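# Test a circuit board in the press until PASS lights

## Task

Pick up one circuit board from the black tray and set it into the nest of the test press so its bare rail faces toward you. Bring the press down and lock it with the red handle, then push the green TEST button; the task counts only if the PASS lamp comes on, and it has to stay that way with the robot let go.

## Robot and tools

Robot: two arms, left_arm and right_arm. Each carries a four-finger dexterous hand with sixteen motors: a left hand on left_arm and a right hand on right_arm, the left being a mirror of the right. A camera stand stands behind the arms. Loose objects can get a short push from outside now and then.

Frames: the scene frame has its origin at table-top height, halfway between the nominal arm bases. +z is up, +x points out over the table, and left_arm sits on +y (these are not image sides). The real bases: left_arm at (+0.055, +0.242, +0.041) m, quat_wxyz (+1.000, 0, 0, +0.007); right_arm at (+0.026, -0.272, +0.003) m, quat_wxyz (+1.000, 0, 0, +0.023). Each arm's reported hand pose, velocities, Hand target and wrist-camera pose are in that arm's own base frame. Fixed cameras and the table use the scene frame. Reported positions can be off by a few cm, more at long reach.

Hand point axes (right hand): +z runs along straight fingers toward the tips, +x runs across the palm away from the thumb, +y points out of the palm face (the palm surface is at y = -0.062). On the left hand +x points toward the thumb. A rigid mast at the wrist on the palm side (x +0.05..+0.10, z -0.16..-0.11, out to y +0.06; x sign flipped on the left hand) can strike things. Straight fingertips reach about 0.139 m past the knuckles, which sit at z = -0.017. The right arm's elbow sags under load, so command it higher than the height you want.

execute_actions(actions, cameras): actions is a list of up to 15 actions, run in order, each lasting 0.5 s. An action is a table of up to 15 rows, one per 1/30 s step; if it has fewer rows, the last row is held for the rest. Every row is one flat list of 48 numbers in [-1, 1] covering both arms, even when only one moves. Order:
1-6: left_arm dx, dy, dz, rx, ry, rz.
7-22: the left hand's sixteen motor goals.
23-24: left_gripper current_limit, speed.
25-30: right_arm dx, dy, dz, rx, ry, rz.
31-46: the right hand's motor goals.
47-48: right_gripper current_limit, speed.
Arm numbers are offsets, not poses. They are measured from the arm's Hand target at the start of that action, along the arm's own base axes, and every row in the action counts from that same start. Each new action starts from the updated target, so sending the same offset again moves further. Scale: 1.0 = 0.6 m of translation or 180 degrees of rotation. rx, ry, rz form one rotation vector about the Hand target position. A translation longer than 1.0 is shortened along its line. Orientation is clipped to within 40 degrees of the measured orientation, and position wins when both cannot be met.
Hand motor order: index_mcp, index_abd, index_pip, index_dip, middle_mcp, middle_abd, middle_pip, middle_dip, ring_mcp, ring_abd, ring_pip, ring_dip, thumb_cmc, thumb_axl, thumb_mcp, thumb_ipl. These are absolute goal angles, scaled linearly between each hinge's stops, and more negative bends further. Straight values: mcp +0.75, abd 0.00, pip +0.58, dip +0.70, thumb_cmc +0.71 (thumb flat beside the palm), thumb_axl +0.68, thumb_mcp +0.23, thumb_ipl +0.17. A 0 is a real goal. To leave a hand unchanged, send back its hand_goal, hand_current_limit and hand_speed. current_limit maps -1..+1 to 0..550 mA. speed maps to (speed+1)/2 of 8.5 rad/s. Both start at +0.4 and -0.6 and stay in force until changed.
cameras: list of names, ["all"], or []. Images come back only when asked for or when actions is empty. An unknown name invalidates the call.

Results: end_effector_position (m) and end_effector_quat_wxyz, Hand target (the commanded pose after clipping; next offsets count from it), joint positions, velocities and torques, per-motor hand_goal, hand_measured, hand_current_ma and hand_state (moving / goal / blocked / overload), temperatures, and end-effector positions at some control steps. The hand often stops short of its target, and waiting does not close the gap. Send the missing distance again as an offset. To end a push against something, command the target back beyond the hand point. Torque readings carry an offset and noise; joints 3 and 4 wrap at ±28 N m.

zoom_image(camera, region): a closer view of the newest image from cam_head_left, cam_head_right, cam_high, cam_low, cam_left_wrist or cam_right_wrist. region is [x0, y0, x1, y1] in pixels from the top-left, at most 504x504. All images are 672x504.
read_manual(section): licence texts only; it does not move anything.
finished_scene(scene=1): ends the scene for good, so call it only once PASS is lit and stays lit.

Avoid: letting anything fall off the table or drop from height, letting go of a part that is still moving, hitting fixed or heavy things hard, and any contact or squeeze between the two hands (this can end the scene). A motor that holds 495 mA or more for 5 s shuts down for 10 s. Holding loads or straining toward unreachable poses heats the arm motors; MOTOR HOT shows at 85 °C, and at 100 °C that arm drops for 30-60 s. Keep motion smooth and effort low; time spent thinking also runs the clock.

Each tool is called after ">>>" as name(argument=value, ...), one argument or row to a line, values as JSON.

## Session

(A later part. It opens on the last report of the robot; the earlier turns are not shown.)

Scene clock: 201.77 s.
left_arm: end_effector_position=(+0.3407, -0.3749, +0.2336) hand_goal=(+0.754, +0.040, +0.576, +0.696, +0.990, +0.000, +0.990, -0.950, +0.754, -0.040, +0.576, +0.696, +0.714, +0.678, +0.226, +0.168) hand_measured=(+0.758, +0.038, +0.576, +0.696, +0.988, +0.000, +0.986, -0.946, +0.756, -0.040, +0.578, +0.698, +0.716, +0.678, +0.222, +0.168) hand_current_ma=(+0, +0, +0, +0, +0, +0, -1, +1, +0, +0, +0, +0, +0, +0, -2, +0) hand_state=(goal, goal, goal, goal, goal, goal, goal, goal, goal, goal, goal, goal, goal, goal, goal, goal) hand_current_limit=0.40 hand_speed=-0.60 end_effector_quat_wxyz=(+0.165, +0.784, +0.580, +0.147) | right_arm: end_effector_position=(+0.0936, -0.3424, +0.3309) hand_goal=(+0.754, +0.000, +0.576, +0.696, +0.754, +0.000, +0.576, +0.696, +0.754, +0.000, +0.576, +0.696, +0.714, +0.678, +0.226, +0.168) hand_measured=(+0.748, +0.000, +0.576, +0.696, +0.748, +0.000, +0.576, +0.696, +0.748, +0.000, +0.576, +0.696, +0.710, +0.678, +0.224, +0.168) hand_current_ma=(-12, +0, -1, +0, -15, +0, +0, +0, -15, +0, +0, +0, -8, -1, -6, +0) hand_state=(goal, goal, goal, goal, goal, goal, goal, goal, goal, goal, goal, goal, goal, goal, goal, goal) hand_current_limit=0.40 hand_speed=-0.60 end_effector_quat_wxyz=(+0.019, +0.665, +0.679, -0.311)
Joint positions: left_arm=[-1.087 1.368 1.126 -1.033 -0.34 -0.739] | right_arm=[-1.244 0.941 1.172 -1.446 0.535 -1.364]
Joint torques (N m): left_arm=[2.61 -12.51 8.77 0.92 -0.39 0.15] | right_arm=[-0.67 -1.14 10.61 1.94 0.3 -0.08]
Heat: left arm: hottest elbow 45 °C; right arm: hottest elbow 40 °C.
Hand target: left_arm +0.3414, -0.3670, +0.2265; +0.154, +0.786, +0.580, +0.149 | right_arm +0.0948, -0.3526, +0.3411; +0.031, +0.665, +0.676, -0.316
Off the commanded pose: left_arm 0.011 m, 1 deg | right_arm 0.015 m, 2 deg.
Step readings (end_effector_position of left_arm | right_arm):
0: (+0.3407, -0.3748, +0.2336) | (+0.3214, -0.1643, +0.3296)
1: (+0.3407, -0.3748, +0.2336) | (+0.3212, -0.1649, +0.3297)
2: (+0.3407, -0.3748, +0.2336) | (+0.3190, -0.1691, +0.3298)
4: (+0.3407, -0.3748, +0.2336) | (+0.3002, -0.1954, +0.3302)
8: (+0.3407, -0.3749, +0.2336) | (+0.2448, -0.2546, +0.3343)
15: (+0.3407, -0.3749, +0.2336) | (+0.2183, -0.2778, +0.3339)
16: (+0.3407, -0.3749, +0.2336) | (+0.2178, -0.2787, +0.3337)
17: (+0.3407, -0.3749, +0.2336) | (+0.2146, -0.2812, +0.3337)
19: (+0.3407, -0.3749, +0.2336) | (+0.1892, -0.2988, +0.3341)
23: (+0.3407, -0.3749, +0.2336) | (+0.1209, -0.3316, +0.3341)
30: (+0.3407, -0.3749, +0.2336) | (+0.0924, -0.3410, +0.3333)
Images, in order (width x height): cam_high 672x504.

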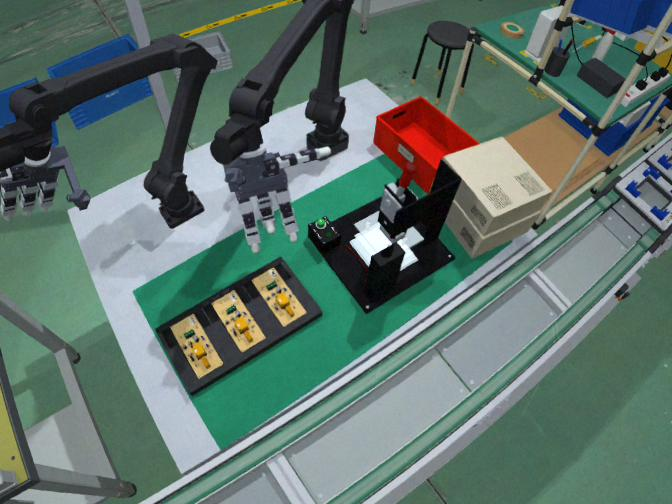

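>>> execute_actions(
  actions=[],
  cameras=["cam_left_wrist"],
)

>>> zoom_image(
  camera="cam_left_wrist",
  region=[180, 155, 290, 275],
)

Scene clock: 203.20 s.
left_arm: end_effector_position=(+0.3407, -0.3749, +0.2336) hand_goal=(+0.754, +0.040, +0.576, +0.696, +0.990, +0.000, +0.990, -0.950, +0.754, -0.040, +0.576, +0.696, +0.714, +0.678, +0.226, +0.168) hand_measured=(+0.758, +0.038, +0.576, +0.696, +0.988, +0.000, +0.986, -0.946, +0.756, -0.040, +0.578, +0.698, +0.716, +0.678, +0.222, +0.168) hand_current_ma=(+0, +0, +0, +0, +0, +0, -1, +1, +0, +0, +0, +0, +0, +0, -2, +0) hand_state=(goal, goal, goal, goal, goal, goal, goal, goal, goal, goal, goal, goal, goal, goal, goal, goal) hand_current_limit=0.40 hand_speed=-0.60 end_effector_quat_wxyz=(+0.165, +0.784, +0.580, +0.147) | right_arm: end_effector_position=(+0.0936, -0.3423, +0.3309) hand_goal=(+0.754, +0.000, +0.576, +0.696, +0.754, +0.000, +0.576, +0.696, +0.754, +0.000, +0.576, +0.696, +0.714, +0.678, +0.226, +0.168) hand_measured=(+0.748, +0.000, +0.576, +0.696, +0.748, +0.000, +0.576, +0.696, +0.748, +0.000, +0.576, +0.696, +0.710, +0.678, +0.224, +0.168) hand_current_ma=(-12, +0, -1, +0, -15, +0, +0, +0, -15, +0, +0, +0, -8, -1, -6, +0) hand_state=(goal, goal, goal, goal, goal, goal, goal, goal, goal, goal, goal, goal, goal, goal, goal, goal) hand_current_limit=0.40 hand_speed=-0.60 end_effector_quat_wxyz=(+0.019, +0.664, +0.680, -0.311)
Joint positions: left_arm=[-1.087 1.368 1.126 -1.033 -0.34 -0.739] | right_arm=[-1.244 0.941 1.172 -1.446 0.535 -1.365]
Joint velocities: within noise
Joint torques (N m): left_arm=[2.61 -12.51 8.79 0.94 -0.39 0.15] | right_arm=[-0.67 -1.26 10.65 1.95 0.3 -0.08]
Motor temperatures (°C): left_arm=[34 30 45 31 28 30] | right_arm=[31 35 40 27 28 29]
Heat: left arm: hottest elbow 45 °C; right arm: hottest elbow 40 °C.
Hand target: left_arm +0.3414, -0.3670, +0.2265; +0.154, +0.786, +0.580, +0.149 | right_arm +0.0948, -0.3526, +0.3411; +0.031, +0.665, +0.676, -0.316
Off the commanded pose: left_arm 0.011 m, 1 deg | right_arm 0.015 m, 2 deg.
camera_calibration:
cam_left_wrist: T_world_to_cam=[[-0.765913, -0.576135, -0.285386, 0.0749773], [-0.636726, 0.618105, 0.461005, 0.294777], [-0.0892031, 0.534803, -0.840255, 0.550761], [0, 0, 0, 1]] pos_world=[0.294248, -0.433554, 0.348283]
Images, in order (width x height): cam_left_wrist 672x504.

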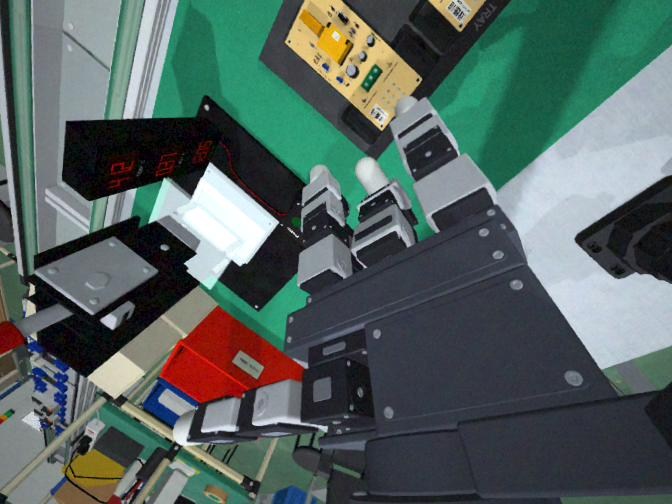

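Scaled by 4.200 from the camera's 672x504 image, which has a finer 960x720 frame.

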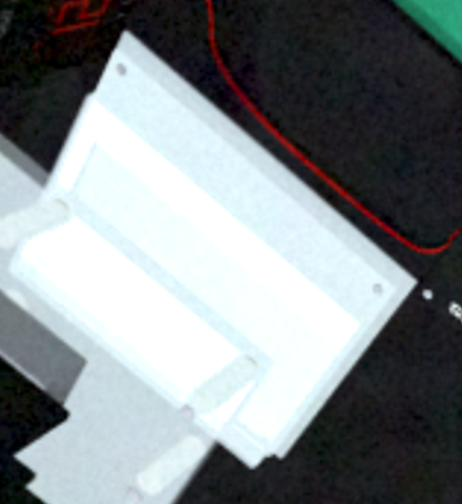

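>>> execute_actions(
  actions=[
    [[0.03,0.13,0,0,0,0,0.754,0.04,0.576,0.696,0.99,0,0.99,-0.95,0.754,-0.04,0.576,0.696,0.714,0.678,0.226,0.168,0.4,-0.6,0,0,0,0,0,0,0.754,0,0.576,0.696,0.754,0,0.576,0.696,0.754,0,0.576,0.696,0.714,0.678,0.226,0.168,0.4,-0.6]],
    [[0.03,0.12,-0.05,0,0,0,0.754,0.04,0.576,0.696,0.99,0,0.99,-0.95,0.754,-0.04,0.576,0.696,0.714,0.678,0.226,0.168,0.4,-0.6,0,0,0,0,0,0,0.754,0,0.576,0.696,0.754,0,0.576,0.696,0.754,0,0.576,0.696,0.714,0.678,0.226,0.168,0.4,-0.6]],
  ],
  cameras=["cam_left_wrist"],
)

>>> zoom_image(
  camera="cam_left_wrist",
  region=[130, 100, 330, 300],
)

Scene clock: 208.73 s.
left_arm: end_effector_position=(+0.3771, -0.2218, +0.1955) hand_goal=(+0.754, +0.040, +0.576, +0.696, +0.990, +0.000, +0.990, -0.950, +0.754, -0.040, +0.576, +0.696, +0.714, +0.678, +0.226, +0.168) hand_measured=(+0.766, +0.038, +0.582, +0.698, +0.988, +0.000, +0.986, -0.946, +0.756, -0.040, +0.578, +0.698, +0.716, +0.678, +0.222, +0.168) hand_current_ma=(+6, +0, +1, +0, +0, +0, -1, +0, +0, +0, +0, +0, +0, +0, -2, +0) hand_state=(goal, goal, goal, goal, goal, goal, goal, goal, goal, goal, goal, goal, goal, goal, goal, goal) hand_current_limit=0.40 hand_speed=-0.60 end_effector_quat_wxyz=(+0.148, +0.787, +0.580, +0.147) | right_arm: end_effector_position=(+0.0938, -0.3422, +0.3308) hand_goal=(+0.754, +0.000, +0.576, +0.696, +0.754, +0.000, +0.576, +0.696, +0.754, +0.000, +0.576, +0.696, +0.714, +0.678, +0.226, +0.168) hand_measured=(+0.748, +0.000, +0.576, +0.696, +0.748, +0.000, +0.576, +0.696, +0.748, +0.000, +0.576, +0.696, +0.710, +0.678, +0.224, +0.168) hand_current_ma=(-12, +0, -1, +0, -15, +0, +0, +0, -15, +0, +0, +0, -8, -1, -6, +0) hand_state=(goal, goal, goal, goal, goal, goal, goal, goal, goal, goal, goal, goal, goal, goal, goal, goal) hand_current_limit=0.40 hand_speed=-0.60 end_effector_quat_wxyz=(+0.019, +0.664, +0.680, -0.310)
Joint positions: left_arm=[-0.743 1.119 0.818 -0.915 -0.229 -0.401] | right_arm=[-1.244 0.941 1.172 -1.446 0.534 -1.365]
Joint torques (N m): left_arm=[2.55 -8.88 8.88 1.94 -0.31 0.09] | right_arm=[-0.79 -1.08 10.59 1.88 0.29 -0.07]
Heat: left arm: hottest elbow 45 °C; right arm: hottest elbow 40 °C.
Hand target: left_arm +0.3773, -0.2171, +0.1965; +0.154, +0.786, +0.580, +0.149 | right_arm +0.0948, -0.3526, +0.3411; +0.031, +0.665, +0.676, -0.316
Off the commanded pose: left_arm 0.005 m, 1 deg | right_arm 0.015 m, 2 deg.
Step readings (end_effector_position of left_arm | right_arm):
0: (+0.3407, -0.3749, +0.2336) | (+0.0936, -0.3423, +0.3309)
1: (+0.3408, -0.3745, +0.2332) | (+0.0936, -0.3423, +0.3309)
2: (+0.3414, -0.3719, +0.2313) | (+0.0936, -0.3423, +0.3309)
4: (+0.3418, -0.3567, +0.2238) | (+0.0936, -0.3423, +0.3309)
8: (+0.3526, -0.3068, +0.2170) | (+0.0937, -0.3423, +0.3308)
15: (+0.3603, -0.2896, +0.2310) | (+0.0938, -0.3422, +0.3308)
16: (+0.3601, -0.2901, +0.2310) | (+0.0938, -0.3422, +0.3308)
17: (+0.3608, -0.2890, +0.2287) | (+0.0938, -0.3422, +0.3308)
19: (+0.3622, -0.2777, +0.2188) | (+0.0938, -0.3422, +0.3308)
23: (+0.3694, -0.2288, +0.1964) | (+0.0938, -0.3422, +0.3308)
30: (+0.3763, -0.2171, +0.1938) | (+0.0938, -0.3422, +0.3308)
camera_calibration:
cam_left_wrist: T_world_to_cam=[[-0.770911, -0.569585, -0.285077, 0.183506], [-0.627679, 0.6033, 0.491984, 0.228082], [-0.10824, 0.558213, -0.822607, 0.449029], [0, 0, 0, 1]] pos_world=[0.333232, -0.283733, 0.309475]
Images, in order (width x height): cam_left_wrist 672x504.

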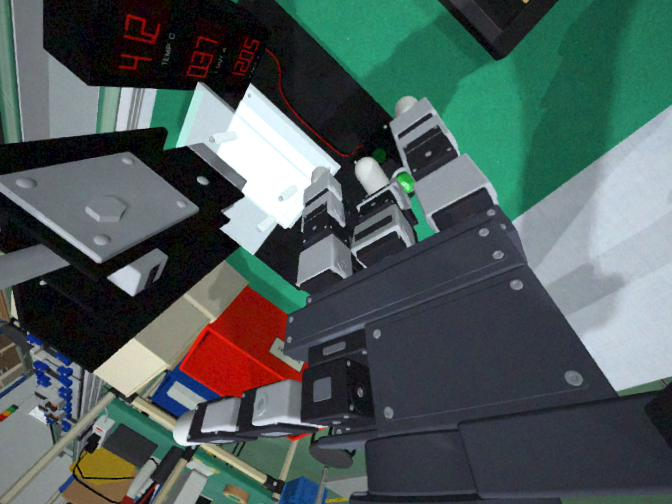

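Scaled by 2.520 from the camera's 672x504 image, which has a finer 960x720 frame.

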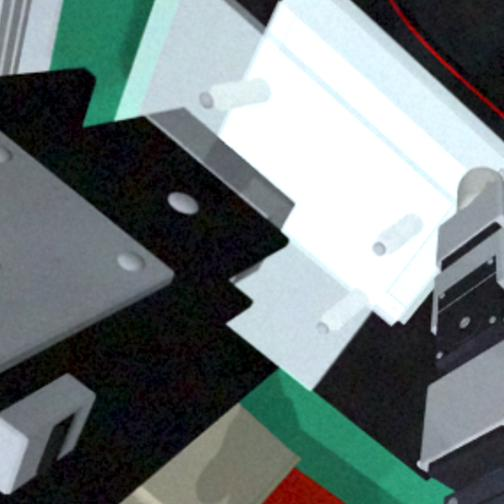

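>>> zoom_image(
  camera="cam_left_wrist",
  region=[230, 85, 330, 235],
)

>>> execute_actions(
  actions=[],
  cameras=["cam_head_left", "cam_high"],
)

>>> zoom_image(
  camera="cam_high",
  region=[340, 200, 440, 290],
)

Scaled by 3.360 from the camera's 672x504 image, which has a finer 960x720 frame.

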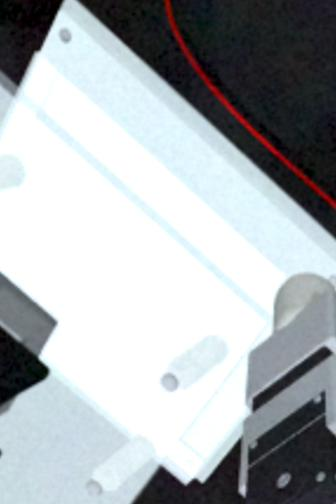

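Scene clock: 209.70 s.
left_arm: end_effector_position=(+0.3771, -0.2218, +0.1955) hand_goal=(+0.754, +0.040, +0.576, +0.696, +0.990, +0.000, +0.990, -0.950, +0.754, -0.040, +0.576, +0.696, +0.714, +0.678, +0.226, +0.168) hand_measured=(+0.766, +0.038, +0.582, +0.698, +0.988, +0.000, +0.986, -0.946, +0.756, -0.040, +0.578, +0.698, +0.716, +0.678, +0.222, +0.168) hand_current_ma=(+6, +0, +1, +0, +0, +0, -1, +0, +0, +0, +0, +0, +0, +0, -2, +0) hand_state=(goal, goal, goal, goal, goal, goal, goal, goal, goal, goal, goal, goal, goal, goal, goal, goal) hand_current_limit=0.40 hand_speed=-0.60 end_effector_quat_wxyz=(+0.148, +0.787, +0.580, +0.147) | right_arm: end_effector_position=(+0.0938, -0.3422, +0.3308) hand_goal=(+0.754, +0.000, +0.576, +0.696, +0.754, +0.000, +0.576, +0.696, +0.754, +0.000, +0.576, +0.696, +0.714, +0.678, +0.226, +0.168) hand_measured=(+0.748, +0.000, +0.576, +0.696, +0.748, +0.000, +0.576, +0.696, +0.748, +0.000, +0.576, +0.696, +0.710, +0.678, +0.224, +0.168) hand_current_ma=(-12, +0, -1, +0, -15, +0, +0, +0, -15, +0, +0, +0, -8, -1, -6, +0) hand_state=(goal, goal, goal, goal, goal, goal, goal, goal, goal, goal, goal, goal, goal, goal, goal, goal) hand_current_limit=0.40 hand_speed=-0.60 end_effector_quat_wxyz=(+0.019, +0.664, +0.680, -0.310)
Joint positions: left_arm=[-0.743 1.119 0.818 -0.915 -0.229 -0.4] | right_arm=[-1.244 0.941 1.172 -1.446 0.534 -1.365]
Joint velocities: within noise
Joint torques (N m): left_arm=[2.61 -8.82 8.9 1.95 -0.31 0.16] | right_arm=[-0.62 -1.08 10.61 1.91 0.3 -0.08]
Motor temperatures (°C): left_arm=[34 30 45 31 28 30] | right_arm=[31 35 40 27 28 29]
Heat: left arm: hottest elbow 45 °C; right arm: hottest elbow 40 °C.
Hand target: left_arm +0.3773, -0.2171, +0.1965; +0.154, +0.786, +0.580, +0.149 | right_arm +0.0948, -0.3526, +0.3411; +0.031, +0.665, +0.676, -0.316
Off the commanded pose: left_arm 0.005 m, 1 deg | right_arm 0.015 m, 2 deg.
Images, in order (width x height): cam_head_left 672x504, cam_high 672x504.

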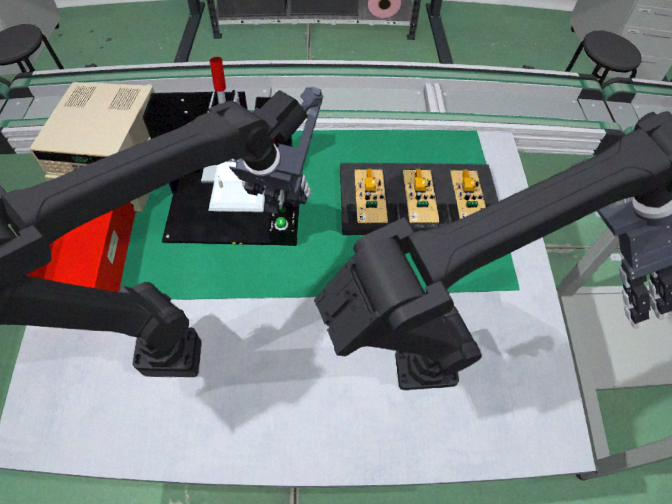

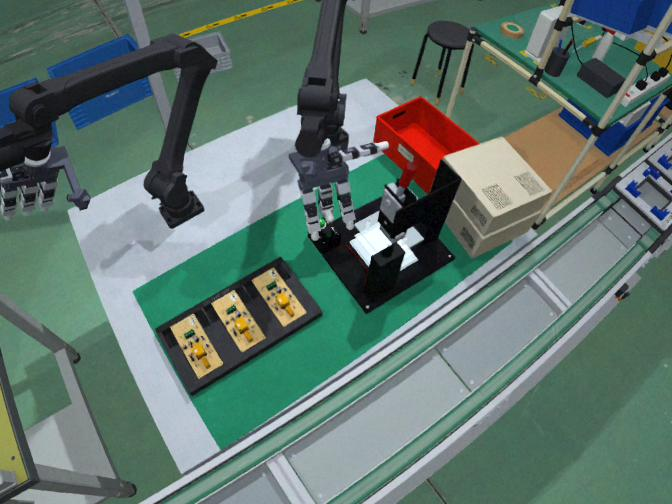

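Scaled by 5.040 from the camera's 672x504 image, which has a finer 960x720 frame.

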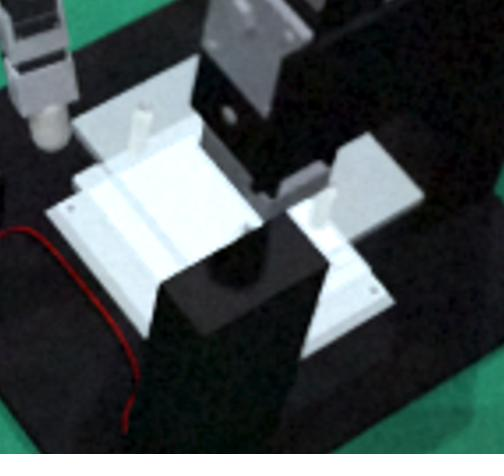

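>>> execute_actions(
  actions=[
    [[-0.03,-0.15,0.07,0,0,0,0.754,0.04,0.576,0.696,0.99,0,0.99,-0.95,0.754,-0.04,0.576,0.696,0.714,0.678,0.226,0.168,0.4,-0.6,0,0,0,0,0,0,0.754,0,0.576,0.696,0.754,0,0.576,0.696,0.754,0,0.576,0.696,0.714,0.678,0.226,0.168,0.4,-0.6]],
    [[0.018,-0.165,-0.01,0,-0.0,0,0.754,0.04,0.576,0.696,0.99,0,0.99,-0.95,0.754,-0.04,0.576,0.696,0.714,0.678,0.226,0.168,0.4,-0.6,0,0,0,0,0,0,0.754,0,0.576,0.696,0.754,0,0.576,0.696,0.754,0,0.576,0.696,0.714,0.678,0.226,0.168,0.4,-0.6]],
  ],
  cameras=["cam_left_wrist","cam_high","cam_low","cam_head_left","cam_head_right"],
)

Scene clock: 212.73 s.
left_arm: end_effector_position=(+0.3573, -0.3954, +0.2192) hand_goal=(+0.754, +0.040, +0.576, +0.696, +0.990, +0.000, +0.990, -0.950, +0.754, -0.040, +0.576, +0.696, +0.714, +0.678, +0.226, +0.168) hand_measured=(+0.760, +0.038, +0.580, +0.698, +0.988, +0.000, +0.986, -0.946, +0.756, -0.040, +0.578, +0.698, +0.716, +0.678, +0.222, +0.168) hand_current_ma=(+2, +0, +1, +0, +0, +0, -1, +0, +0, +0, +0, +0, +0, +0, -2, +0) hand_state=(goal, goal, goal, goal, goal, goal, goal, goal, goal, goal, goal, goal, goal, goal, goal, goal) hand_current_limit=0.40 hand_speed=-0.60 end_effector_quat_wxyz=(+0.144, +0.794, +0.571, +0.150) | right_arm: end_effector_position=(+0.0938, -0.3422, +0.3308) hand_goal=(+0.754, +0.000, +0.576, +0.696, +0.754, +0.000, +0.576, +0.696, +0.754, +0.000, +0.576, +0.696, +0.714, +0.678, +0.226, +0.168) hand_measured=(+0.748, +0.000, +0.576, +0.696, +0.748, +0.000, +0.576, +0.696, +0.748, +0.000, +0.576, +0.696, +0.710, +0.678, +0.224, +0.168) hand_current_ma=(-12, +0, -1, +0, -15, +0, +0, +0, -15, +0, +0, +0, -8, -1, -6, +0) hand_state=(goal, goal, goal, goal, goal, goal, goal, goal, goal, goal, goal, goal, goal, goal, goal, goal) hand_current_limit=0.40 hand_speed=-0.60 end_effector_quat_wxyz=(+0.019, +0.664, +0.680, -0.310)
Joint positions: left_arm=[-1.072 1.457 1.189 -1.043 -0.332 -0.705] | right_arm=[-1.244 0.941 1.172 -1.446 0.534 -1.365]
Joint torques (N m): left_arm=[2.61 -11.63 14.13 0.94 -0.52 -0.01] | right_arm=[-0.67 -0.97 10.59 1.96 0.3 -0.08]
Heat: left arm: hottest elbow 45 °C; right arm: hottest elbow 40 °C.
Hand target: left_arm +0.3702, -0.4060, +0.2326; +0.154, +0.786, +0.580, +0.149 | right_arm +0.0948, -0.3526, +0.3411; +0.031, +0.665, +0.676, -0.316
Off the commanded pose: left_arm 0.021 m, 2 deg | right_arm 0.015 m, 2 deg.
Step readings (end_effector_position of left_arm | right_arm):
0: (+0.3771, -0.2218, +0.1955) | (+0.0938, -0.3422, +0.3308)
1: (+0.3771, -0.2217, +0.1955) | (+0.0938, -0.3422, +0.3308)
2: (+0.3757, -0.2228, +0.1960) | (+0.0938, -0.3422, +0.3308)
4: (+0.3678, -0.2307, +0.1983) | (+0.0938, -0.3422, +0.3308)
8: (+0.3461, -0.2785, +0.2110) | (+0.0938, -0.3422, +0.3308)
15: (+0.3481, -0.2996, +0.2275) | (+0.0938, -0.3422, +0.3308)
16: (+0.3484, -0.2992, +0.2272) | (+0.0938, -0.3422, +0.3308)
17: (+0.3490, -0.3006, +0.2267) | (+0.0938, -0.3422, +0.3308)
19: (+0.3524, -0.3143, +0.2273) | (+0.0938, -0.3422, +0.3308)
23: (+0.3532, -0.3696, +0.2215) | (+0.0938, -0.3422, +0.3308)
30: (+0.3548, -0.3937, +0.2114) | (+0.0938, -0.3422, +0.3308)
camera_calibration:
cam_left_wrist: T_world_to_cam=[[-0.781692, -0.550484, -0.293131, 0.0892592], [-0.616202, 0.60922, 0.499145, 0.305352], [-0.0961903, 0.570806, -0.815431, 0.562432], [0, 0, 0, 1]] pos_world=[0.312032, -0.45793, 0.332375]
Images, in order (width x height): cam_head_left 672x504, cam_head_right 672x504, cam_high 672x504, cam_low 672x504, cam_left_wrist 672x504.

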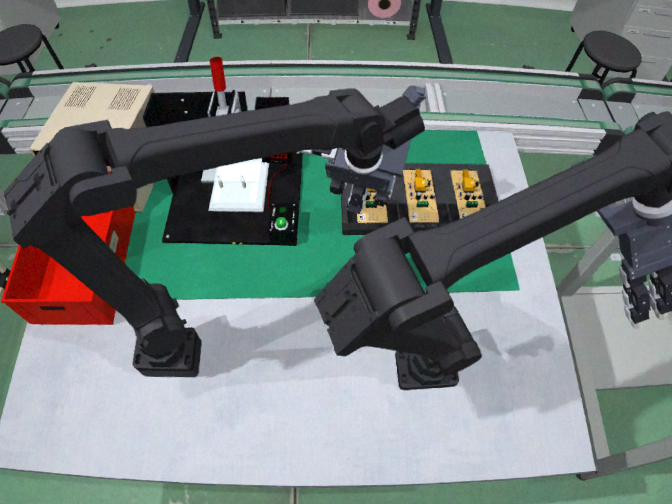

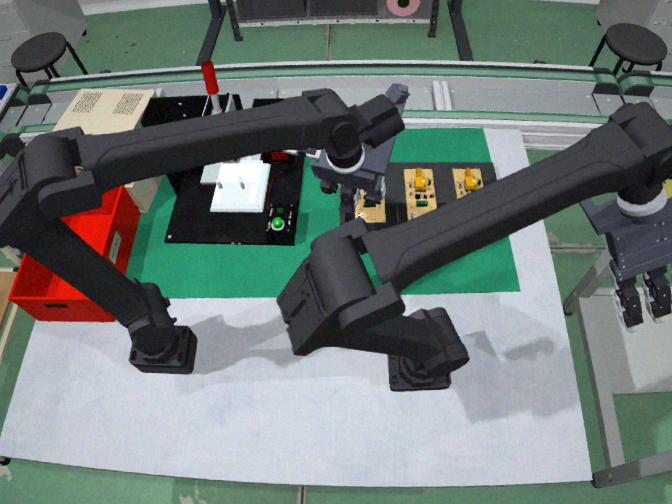

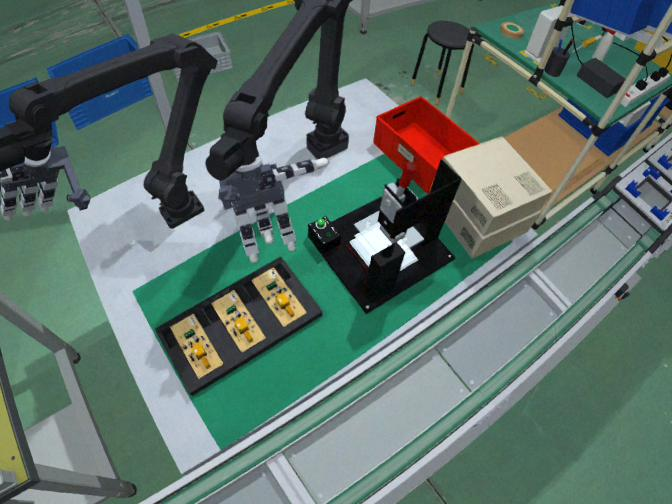

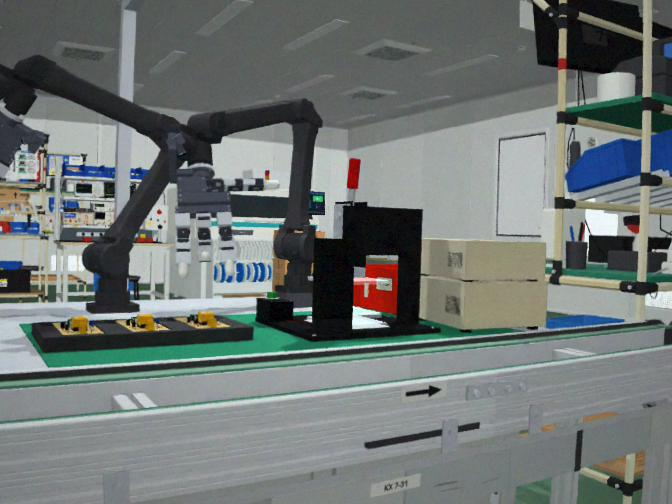

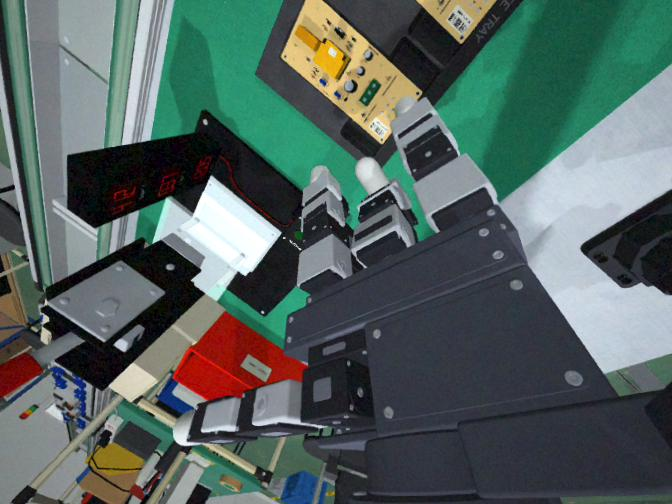

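>>> zoom_image(
  camera="cam_left_wrist",
  region=[260, 0, 480, 210],
)

>>> zoom_image(
  camera="cam_left_wrist",
  region=[290, 80, 440, 220],
)

Scaled by 2.291 from the camera's 672x504 image, which has a finer 960x720 frame.

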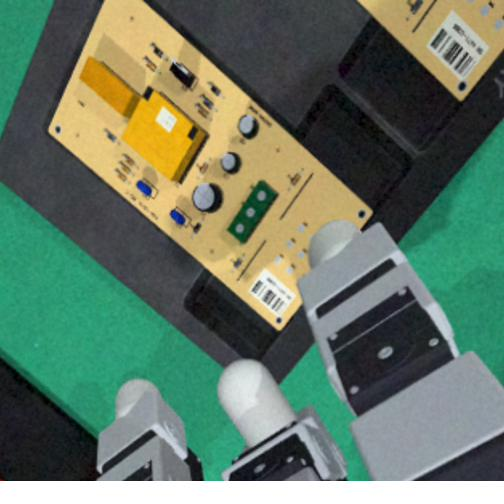

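Scaled by 3.360 from the camera's 672x504 image, which has a finer 960x720 frame.

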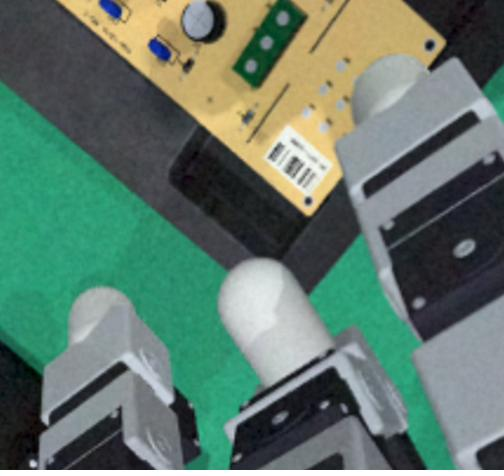

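>>> execute_actions(
  actions=[
    [[0.032,-0.02,-0.02,-0.018,0,0.091,0.754,0.04,0.576,0.696,0.99,0,0.99,-0.95,0.754,-0.04,0.576,0.696,0.714,0.678,0.226,0.168,0.4,-0.6,0,0,0,0,0,0,0.754,0,0.576,0.696,0.754,0,0.576,0.696,0.754,0,0.576,0.696,0.714,0.678,0.226,0.168,0.4,-0.6]],
  ],
  cameras=["cam_left_wrist","cam_high"],
)

>>> zoom_image(
  camera="cam_left_wrist",
  region=[250, 0, 470, 210],
)

Scene clock: 220.53 s.
left_arm: end_effector_position=(+0.3817, -0.4035, +0.2124) hand_goal=(+0.754, +0.040, +0.576, +0.696, +0.990, +0.000, +0.990, -0.950, +0.754, -0.040, +0.576, +0.696, +0.714, +0.678, +0.226, +0.168) hand_measured=(+0.760, +0.038, +0.580, +0.698, +0.988, +0.000, +0.986, -0.946, +0.756, -0.040, +0.578, +0.698, +0.716, +0.678, +0.222, +0.168) hand_current_ma=(+2, +0, +1, +0, +0, +0, -1, +0, +0, +0, +0, +0, +0, +0, -2, +0) hand_state=(goal, goal, goal, goal, goal, goal, goal, goal, goal, goal, goal, goal, goal, goal, goal, goal) hand_current_limit=0.40 hand_speed=-0.60 end_effector_quat_wxyz=(+0.146, +0.696, +0.686, +0.155) | right_arm: end_effector_position=(+0.0938, -0.3422, +0.3308) hand_goal=(+0.754, +0.000, +0.576, +0.696, +0.754, +0.000, +0.576, +0.696, +0.754, +0.000, +0.576, +0.696, +0.714, +0.678, +0.226, +0.168) hand_measured=(+0.748, +0.000, +0.576, +0.696, +0.748, +0.000, +0.576, +0.696, +0.748, +0.000, +0.576, +0.696, +0.710, +0.678, +0.224, +0.168) hand_current_ma=(-12, +0, -1, +0, -15, +0, +0, +0, -15, +0, +0, +0, -8, -1, -6, +0) hand_state=(goal, goal, goal, goal, goal, goal, goal, goal, goal, goal, goal, goal, goal, goal, goal, goal) hand_current_limit=0.40 hand_speed=-0.60 end_effector_quat_wxyz=(+0.019, +0.664, +0.680, -0.310)
Joint positions: left_arm=[-1.072 1.602 1.337 -1.099 -0.38 -1.018] | right_arm=[-1.244 0.941 1.172 -1.446 0.534 -1.365]
Joint torques (N m): left_arm=[1.67 -14.04 13.94 0.66 -0.56 -0.03] | right_arm=[-0.73 -1.14 10.62 1.98 0.31 -0.08]
Heat: left arm: hottest elbow 46 °C; right arm: hottest elbow 40 °C.
Hand target: left_arm +0.3895, -0.4181, +0.2206; +0.153, +0.691, +0.690, +0.154 | right_arm +0.0948, -0.3526, +0.3411; +0.031, +0.665, +0.676, -0.316
Off the commanded pose: left_arm 0.018 m, 1 deg | right_arm 0.015 m, 2 deg.
Step readings (end_effector_position of left_arm | right_arm):
0: (+0.3573, -0.3953, +0.2192) | (+0.0938, -0.3422, +0.3308)
1: (+0.3575, -0.3951, +0.2193) | (+0.0938, -0.3422, +0.3308)
2: (+0.3587, -0.3940, +0.2200) | (+0.0938, -0.3422, +0.3308)
4: (+0.3646, -0.3951, +0.2222) | (+0.0938, -0.3422, +0.3308)
8: (+0.3779, -0.4067, +0.2195) | (+0.0938, -0.3422, +0.3308)
15: (+0.3810, -0.4044, +0.2058) | (+0.0938, -0.3422, +0.3308)
camera_calibration:
cam_left_wrist: T_world_to_cam=[[-0.582686, -0.770599, -0.258176, -0.0703395], [-0.774763, 0.430789, 0.462777, 0.324996], [-0.245396, 0.469679, -0.848046, 0.586923], [0, 0, 0, 1]] pos_world=[0.354838, -0.469874, 0.329177]
Images, in order (width x height): cam_high 672x504, cam_left_wrist 672x504.

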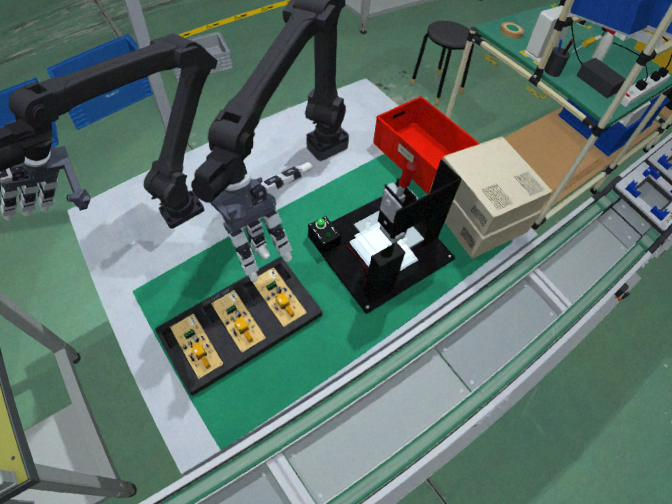

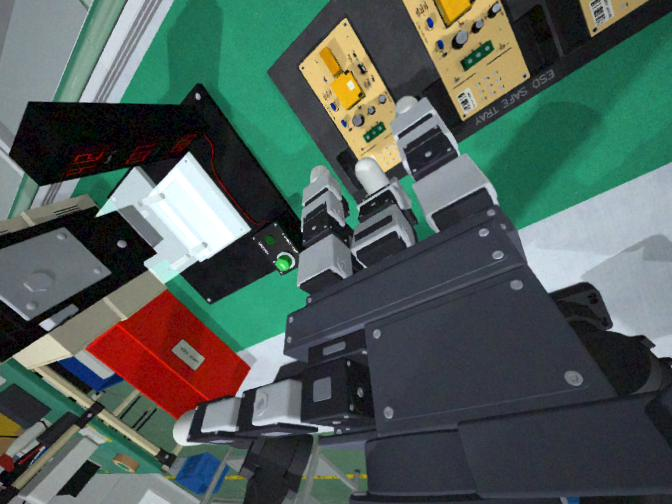

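Scaled by 2.291 from the camera's 672x504 image, which has a finer 960x720 frame.

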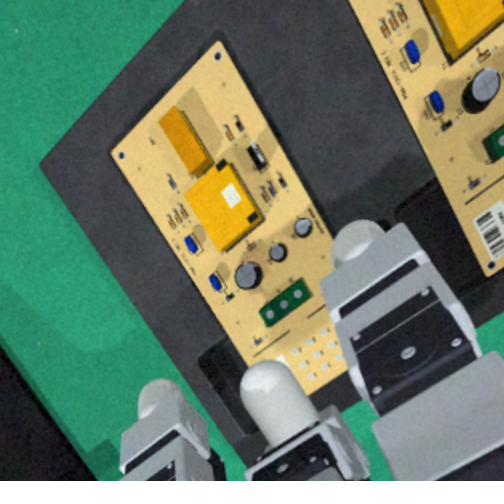

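>>> execute_actions(
  actions=[
    [[-0.008,-0.007,-0.104,0,0,0,0.754,0.04,0.576,0.696,0.99,0,0.99,-0.95,0.754,-0.04,0.576,0.696,0.714,0.678,0.226,0.168,0.4,-0.6,0,0,0,0,0,0,0.754,0,0.576,0.696,0.754,0,0.576,0.696,0.754,0,0.576,0.696,0.714,0.678,0.226,0.168,0.4,-0.6]],
  ],
  cameras=["cam_left_wrist","cam_high","cam_low"],
)

>>> zoom_image(
  camera="cam_left_wrist",
  region=[250, 20, 470, 230],
)

>>> zoom_image(
  camera="cam_high",
  region=[220, 210, 330, 330],
)

>>> zoom_image(
  camera="cam_low",
  region=[140, 240, 270, 360],
)

Scene clock: 222.83 s.
left_arm: end_effector_position=(+0.3885, -0.4180, +0.1753) hand_goal=(+0.754, +0.040, +0.576, +0.696, +0.990, +0.000, +0.990, -0.950, +0.754, -0.040, +0.576, +0.696, +0.714, +0.678, +0.226, +0.168) hand_measured=(+0.760, +0.038, +0.580, +0.698, +0.988, +0.000, +0.986, -0.946, +0.756, -0.040, +0.578, +0.698, +0.716, +0.678, +0.222, +0.168) hand_current_ma=(+2, +0, +1, +0, +0, +0, -1, +0, +0, +0, +0, +0, +0, +0, -2, +0) hand_state=(goal, goal, goal, goal, goal, goal, goal, goal, goal, goal, goal, goal, goal, goal, goal, goal) hand_current_limit=0.40 hand_speed=-0.60 end_effector_quat_wxyz=(+0.163, +0.687, +0.692, +0.151) | right_arm: end_effector_position=(+0.0938, -0.3422, +0.3308) hand_goal=(+0.754, +0.000, +0.576, +0.696, +0.754, +0.000, +0.576, +0.696, +0.754, +0.000, +0.576, +0.696, +0.714, +0.678, +0.226, +0.168) hand_measured=(+0.748, +0.000, +0.576, +0.696, +0.748, +0.000, +0.576, +0.696, +0.748, +0.000, +0.576, +0.696, +0.710, +0.678, +0.224, +0.168) hand_current_ma=(-12, +0, -1, +0, -15, +0, +0, +0, -15, +0, +0, +0, -8, -1, -6, +0) hand_state=(goal, goal, goal, goal, goal, goal, goal, goal, goal, goal, goal, goal, goal, goal, goal, goal) hand_current_limit=0.40 hand_speed=-0.60 end_effector_quat_wxyz=(+0.019, +0.664, +0.680, -0.310)
Joint positions: left_arm=[-1.075 1.661 1.302 -0.974 -0.383 -1.035] | right_arm=[-1.244 0.941 1.172 -1.446 0.534 -1.365]
Joint torques (N m): left_arm=[0.97 -14.92 8.85 1.52 -0.56 -0.02] | right_arm=[-0.79 -1.14 10.59 1.99 0.3 -0.06]
Heat: left arm: hottest elbow 46 °C; right arm: hottest elbow 40 °C.
Hand target: left_arm +0.3845, -0.4223, +0.1581; +0.153, +0.691, +0.690, +0.154 | right_arm +0.0948, -0.3526, +0.3411; +0.031, +0.665, +0.676, -0.316
Off the commanded pose: left_arm 0.018 m, 1 deg | right_arm 0.015 m, 2 deg.
Step readings (end_effector_position of left_arm | right_arm):
0: (+0.3817, -0.4034, +0.2124) | (+0.0938, -0.3422, +0.3308)
1: (+0.3817, -0.4034, +0.2124) | (+0.0938, -0.3422, +0.3308)
2: (+0.3821, -0.4041, +0.2125) | (+0.0938, -0.3422, +0.3308)
4: (+0.3850, -0.4095, +0.2117) | (+0.0938, -0.3422, +0.3308)
8: (+0.3886, -0.4177, +0.2004) | (+0.0938, -0.3422, +0.3308)
15: (+0.3879, -0.4171, +0.1756) | (+0.0938, -0.3422, +0.3308)
camera_calibration:
cam_left_wrist: T_world_to_cam=[[-0.568384, -0.7862, -0.242547, -0.101894], [-0.788071, 0.435523, 0.435045, 0.365691], [-0.236398, 0.438417, -0.867126, 0.550657], [0, 0, 0, 1]] pos_world=[0.36045, -0.480793, 0.293683]
Images, in order (width x height): cam_high 672x504, cam_low 672x504, cam_left_wrist 672x504.

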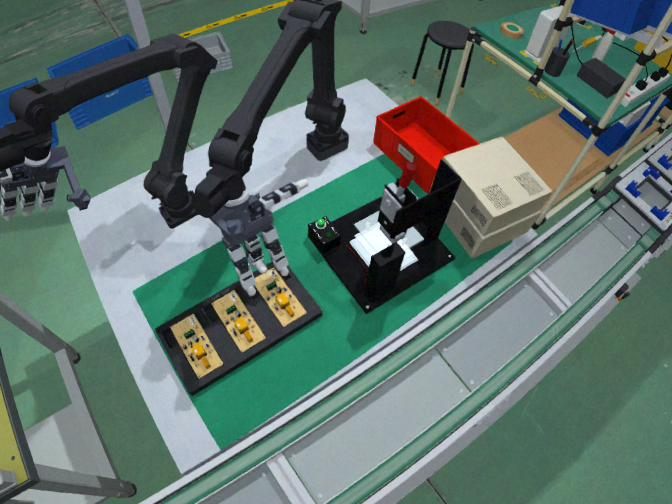

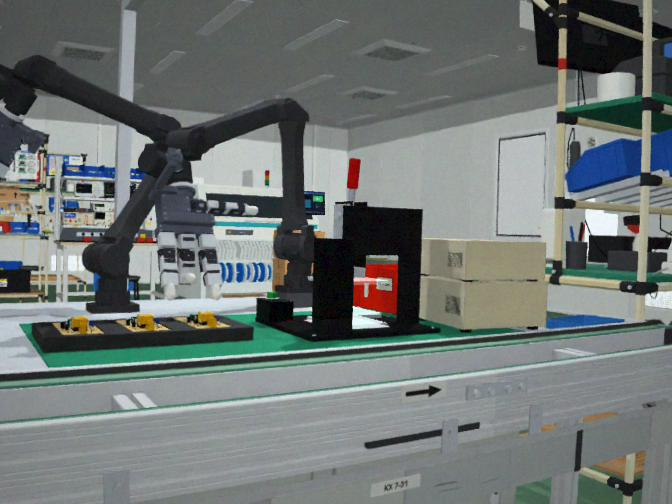

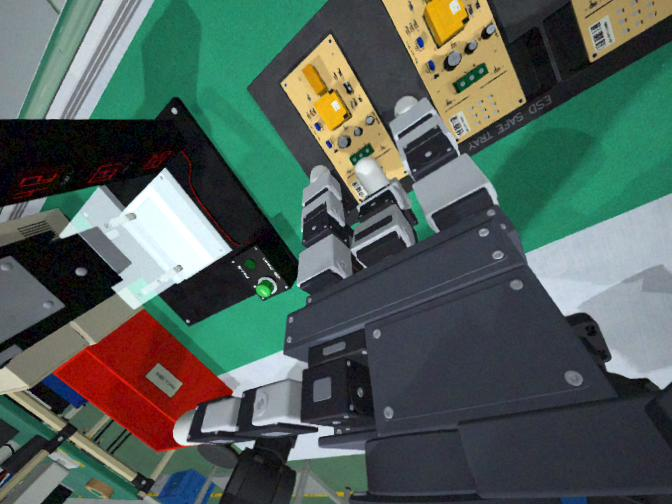

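Scaled by 2.291 from the camera's 672x504 image, which has a finer 960x720 frame.

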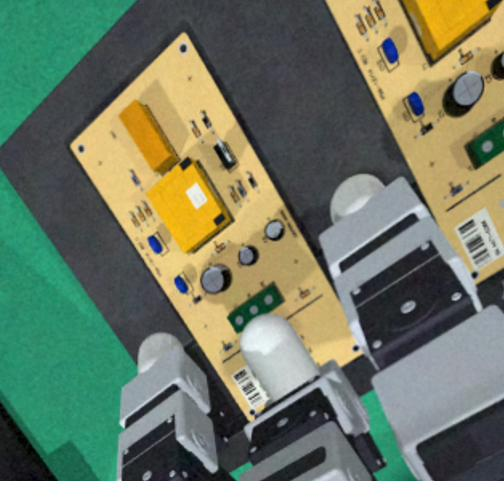

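Scaled by 4.200 from the camera's 672x504 image, which has a finer 960x720 frame.

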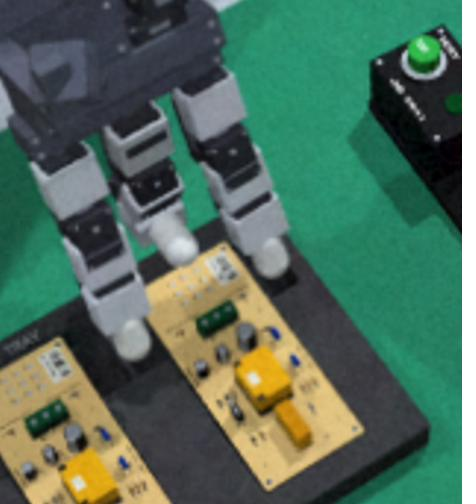

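Scaled by 3.877 from the camera's 672x504 image, which has a finer 960x720 frame.

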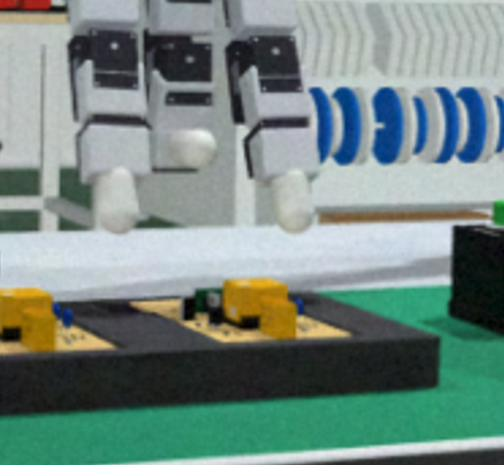

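>>> execute_actions(
  actions=[
    [[-0.02,0.017,-0.02,0,0,0,0.754,0.04,0.576,0.696,0.99,0,0.99,-0.95,0.754,-0.04,0.576,0.696,0.714,0.678,0.226,0.168,0.4,-0.6,0,0,0,0,0,0,0.754,0,0.576,0.696,0.754,0,0.576,0.696,0.754,0,0.576,0.696,0.714,0.678,0.226,0.168,0.4,-0.6]],
  ],
  cameras=["cam_left_wrist","cam_high","cam_low"],
)

>>> zoom_image(
  camera="cam_left_wrist",
  region=[250, 20, 470, 230],
)

>>> zoom_image(
  camera="cam_high",
  region=[220, 210, 330, 330],
)

Scene clock: 224.70 s.
left_arm: end_effector_position=(+0.3773, -0.4107, +0.1537) hand_goal=(+0.754, +0.040, +0.576, +0.696, +0.990, +0.000, +0.990, -0.950, +0.754, -0.040, +0.576, +0.696, +0.714, +0.678, +0.226, +0.168) hand_measured=(+0.760, +0.038, +0.580, +0.698, +0.988, +0.000, +0.986, -0.946, +0.756, -0.040, +0.578, +0.698, +0.716, +0.678, +0.222, +0.168) hand_current_ma=(+2, +0, +1, +0, +0, +0, -1, +0, +0, +0, +0, +0, +0, +0, -2, +0) hand_state=(goal, goal, goal, goal, goal, goal, goal, goal, goal, goal, goal, goal, goal, goal, goal, goal) hand_current_limit=0.40 hand_speed=-0.60 end_effector_quat_wxyz=(+0.155, +0.689, +0.691, +0.153) | right_arm: end_effector_position=(+0.0938, -0.3422, +0.3308) hand_goal=(+0.754, +0.000, +0.576, +0.696, +0.754, +0.000, +0.576, +0.696, +0.754, +0.000, +0.576, +0.696, +0.714, +0.678, +0.226, +0.168) hand_measured=(+0.748, +0.000, +0.576, +0.696, +0.748, +0.000, +0.576, +0.696, +0.748, +0.000, +0.576, +0.696, +0.710, +0.678, +0.224, +0.168) hand_current_ma=(-12, +0, -1, +0, -15, +0, +0, +0, -15, +0, +0, +0, -8, -1, -6, +0) hand_state=(goal, goal, goal, goal, goal, goal, goal, goal, goal, goal, goal, goal, goal, goal, goal, goal) hand_current_limit=0.40 hand_speed=-0.60 end_effector_quat_wxyz=(+0.019, +0.664, +0.680, -0.310)
Joint positions: left_arm=[-1.088 1.661 1.245 -0.938 -0.385 -1.047] | right_arm=[-1.244 0.941 1.172 -1.446 0.534 -1.365]
Joint torques (N m): left_arm=[1.08 -16.32 8.39 1.44 -0.56 0.01] | right_arm=[-0.67 -1.2 10.59 1.95 0.31 -0.07]
Heat: left arm: hottest elbow 46 °C; right arm: hottest elbow 40 °C.
Hand target: left_arm +0.3726, -0.4121, +0.1462; +0.153, +0.691, +0.690, +0.154 | right_arm +0.0948, -0.3526, +0.3411; +0.031, +0.665, +0.676, -0.316
Off the commanded pose: left_arm 0.009 m, 0 deg | right_arm 0.015 m, 2 deg.
Step readings (end_effector_position of left_arm | right_arm):
0: (+0.3885, -0.4180, +0.1753) | (+0.0938, -0.3422, +0.3308)
1: (+0.3886, -0.4180, +0.1753) | (+0.0938, -0.3422, +0.3308)
2: (+0.3886, -0.4178, +0.1747) | (+0.0938, -0.3422, +0.3308)
4: (+0.3874, -0.4172, +0.1710) | (+0.0938, -0.3422, +0.3308)
8: (+0.3805, -0.4112, +0.1578) | (+0.0938, -0.3422, +0.3308)
15: (+0.3772, -0.4106, +0.1537) | (+0.0938, -0.3422, +0.3308)
camera_calibration:
cam_left_wrist: T_world_to_cam=[[-0.571059, -0.782046, -0.249591, -0.103928], [-0.784221, 0.429833, 0.447483, 0.357402], [-0.24267, 0.451273, -0.858757, 0.532457], [0, 0, 0, 1]] pos_world=[0.350145, -0.475183, 0.27138]
Images, in order (width x height): cam_high 672x504, cam_low 672x504, cam_left_wrist 672x504.

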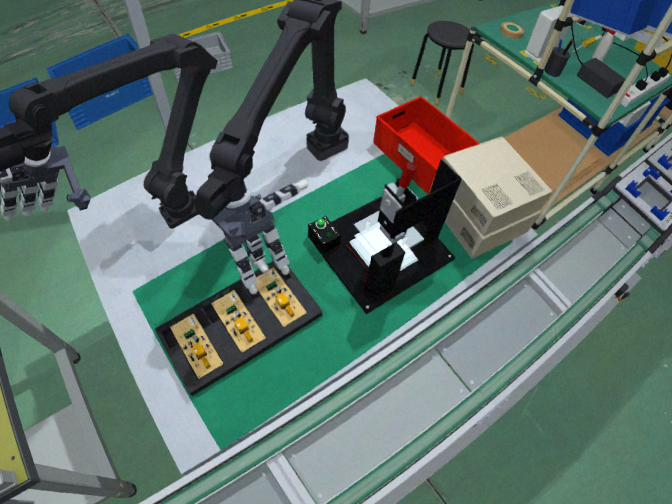

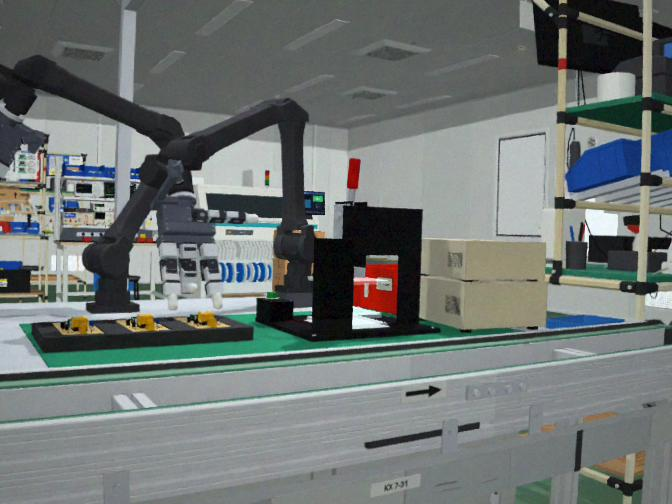

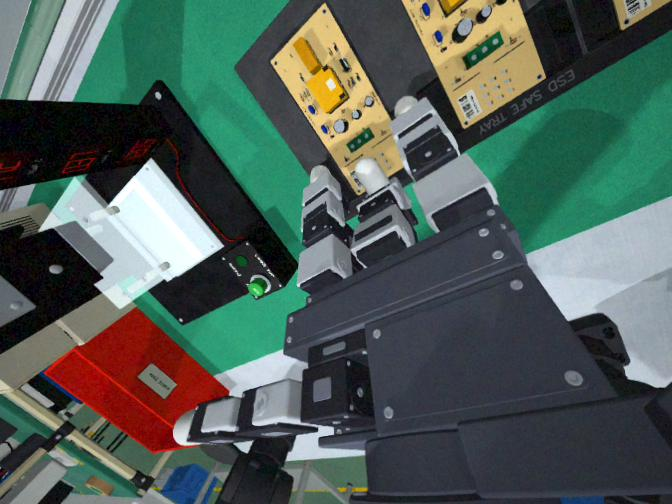

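Scaled by 2.291 from the camera's 672x504 image, which has a finer 960x720 frame.

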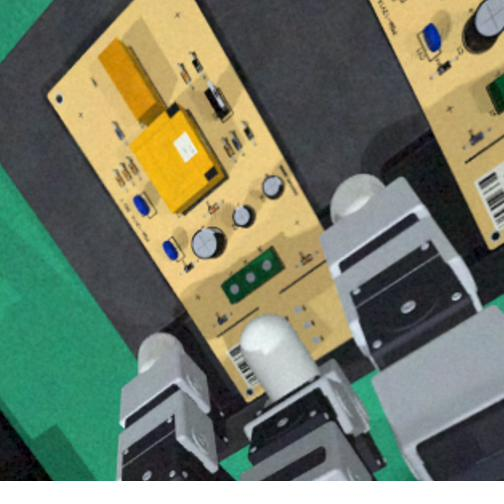

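Scaled by 4.200 from the camera's 672x504 image, which has a finer 960x720 frame.

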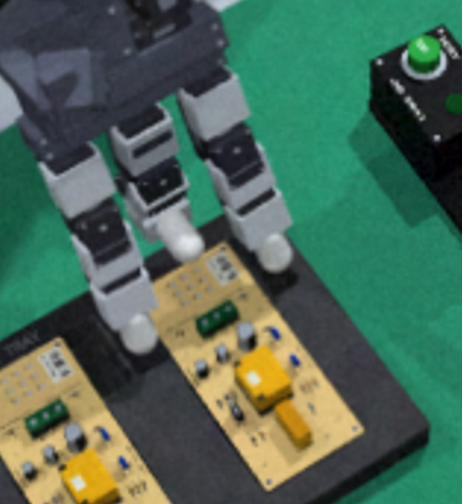

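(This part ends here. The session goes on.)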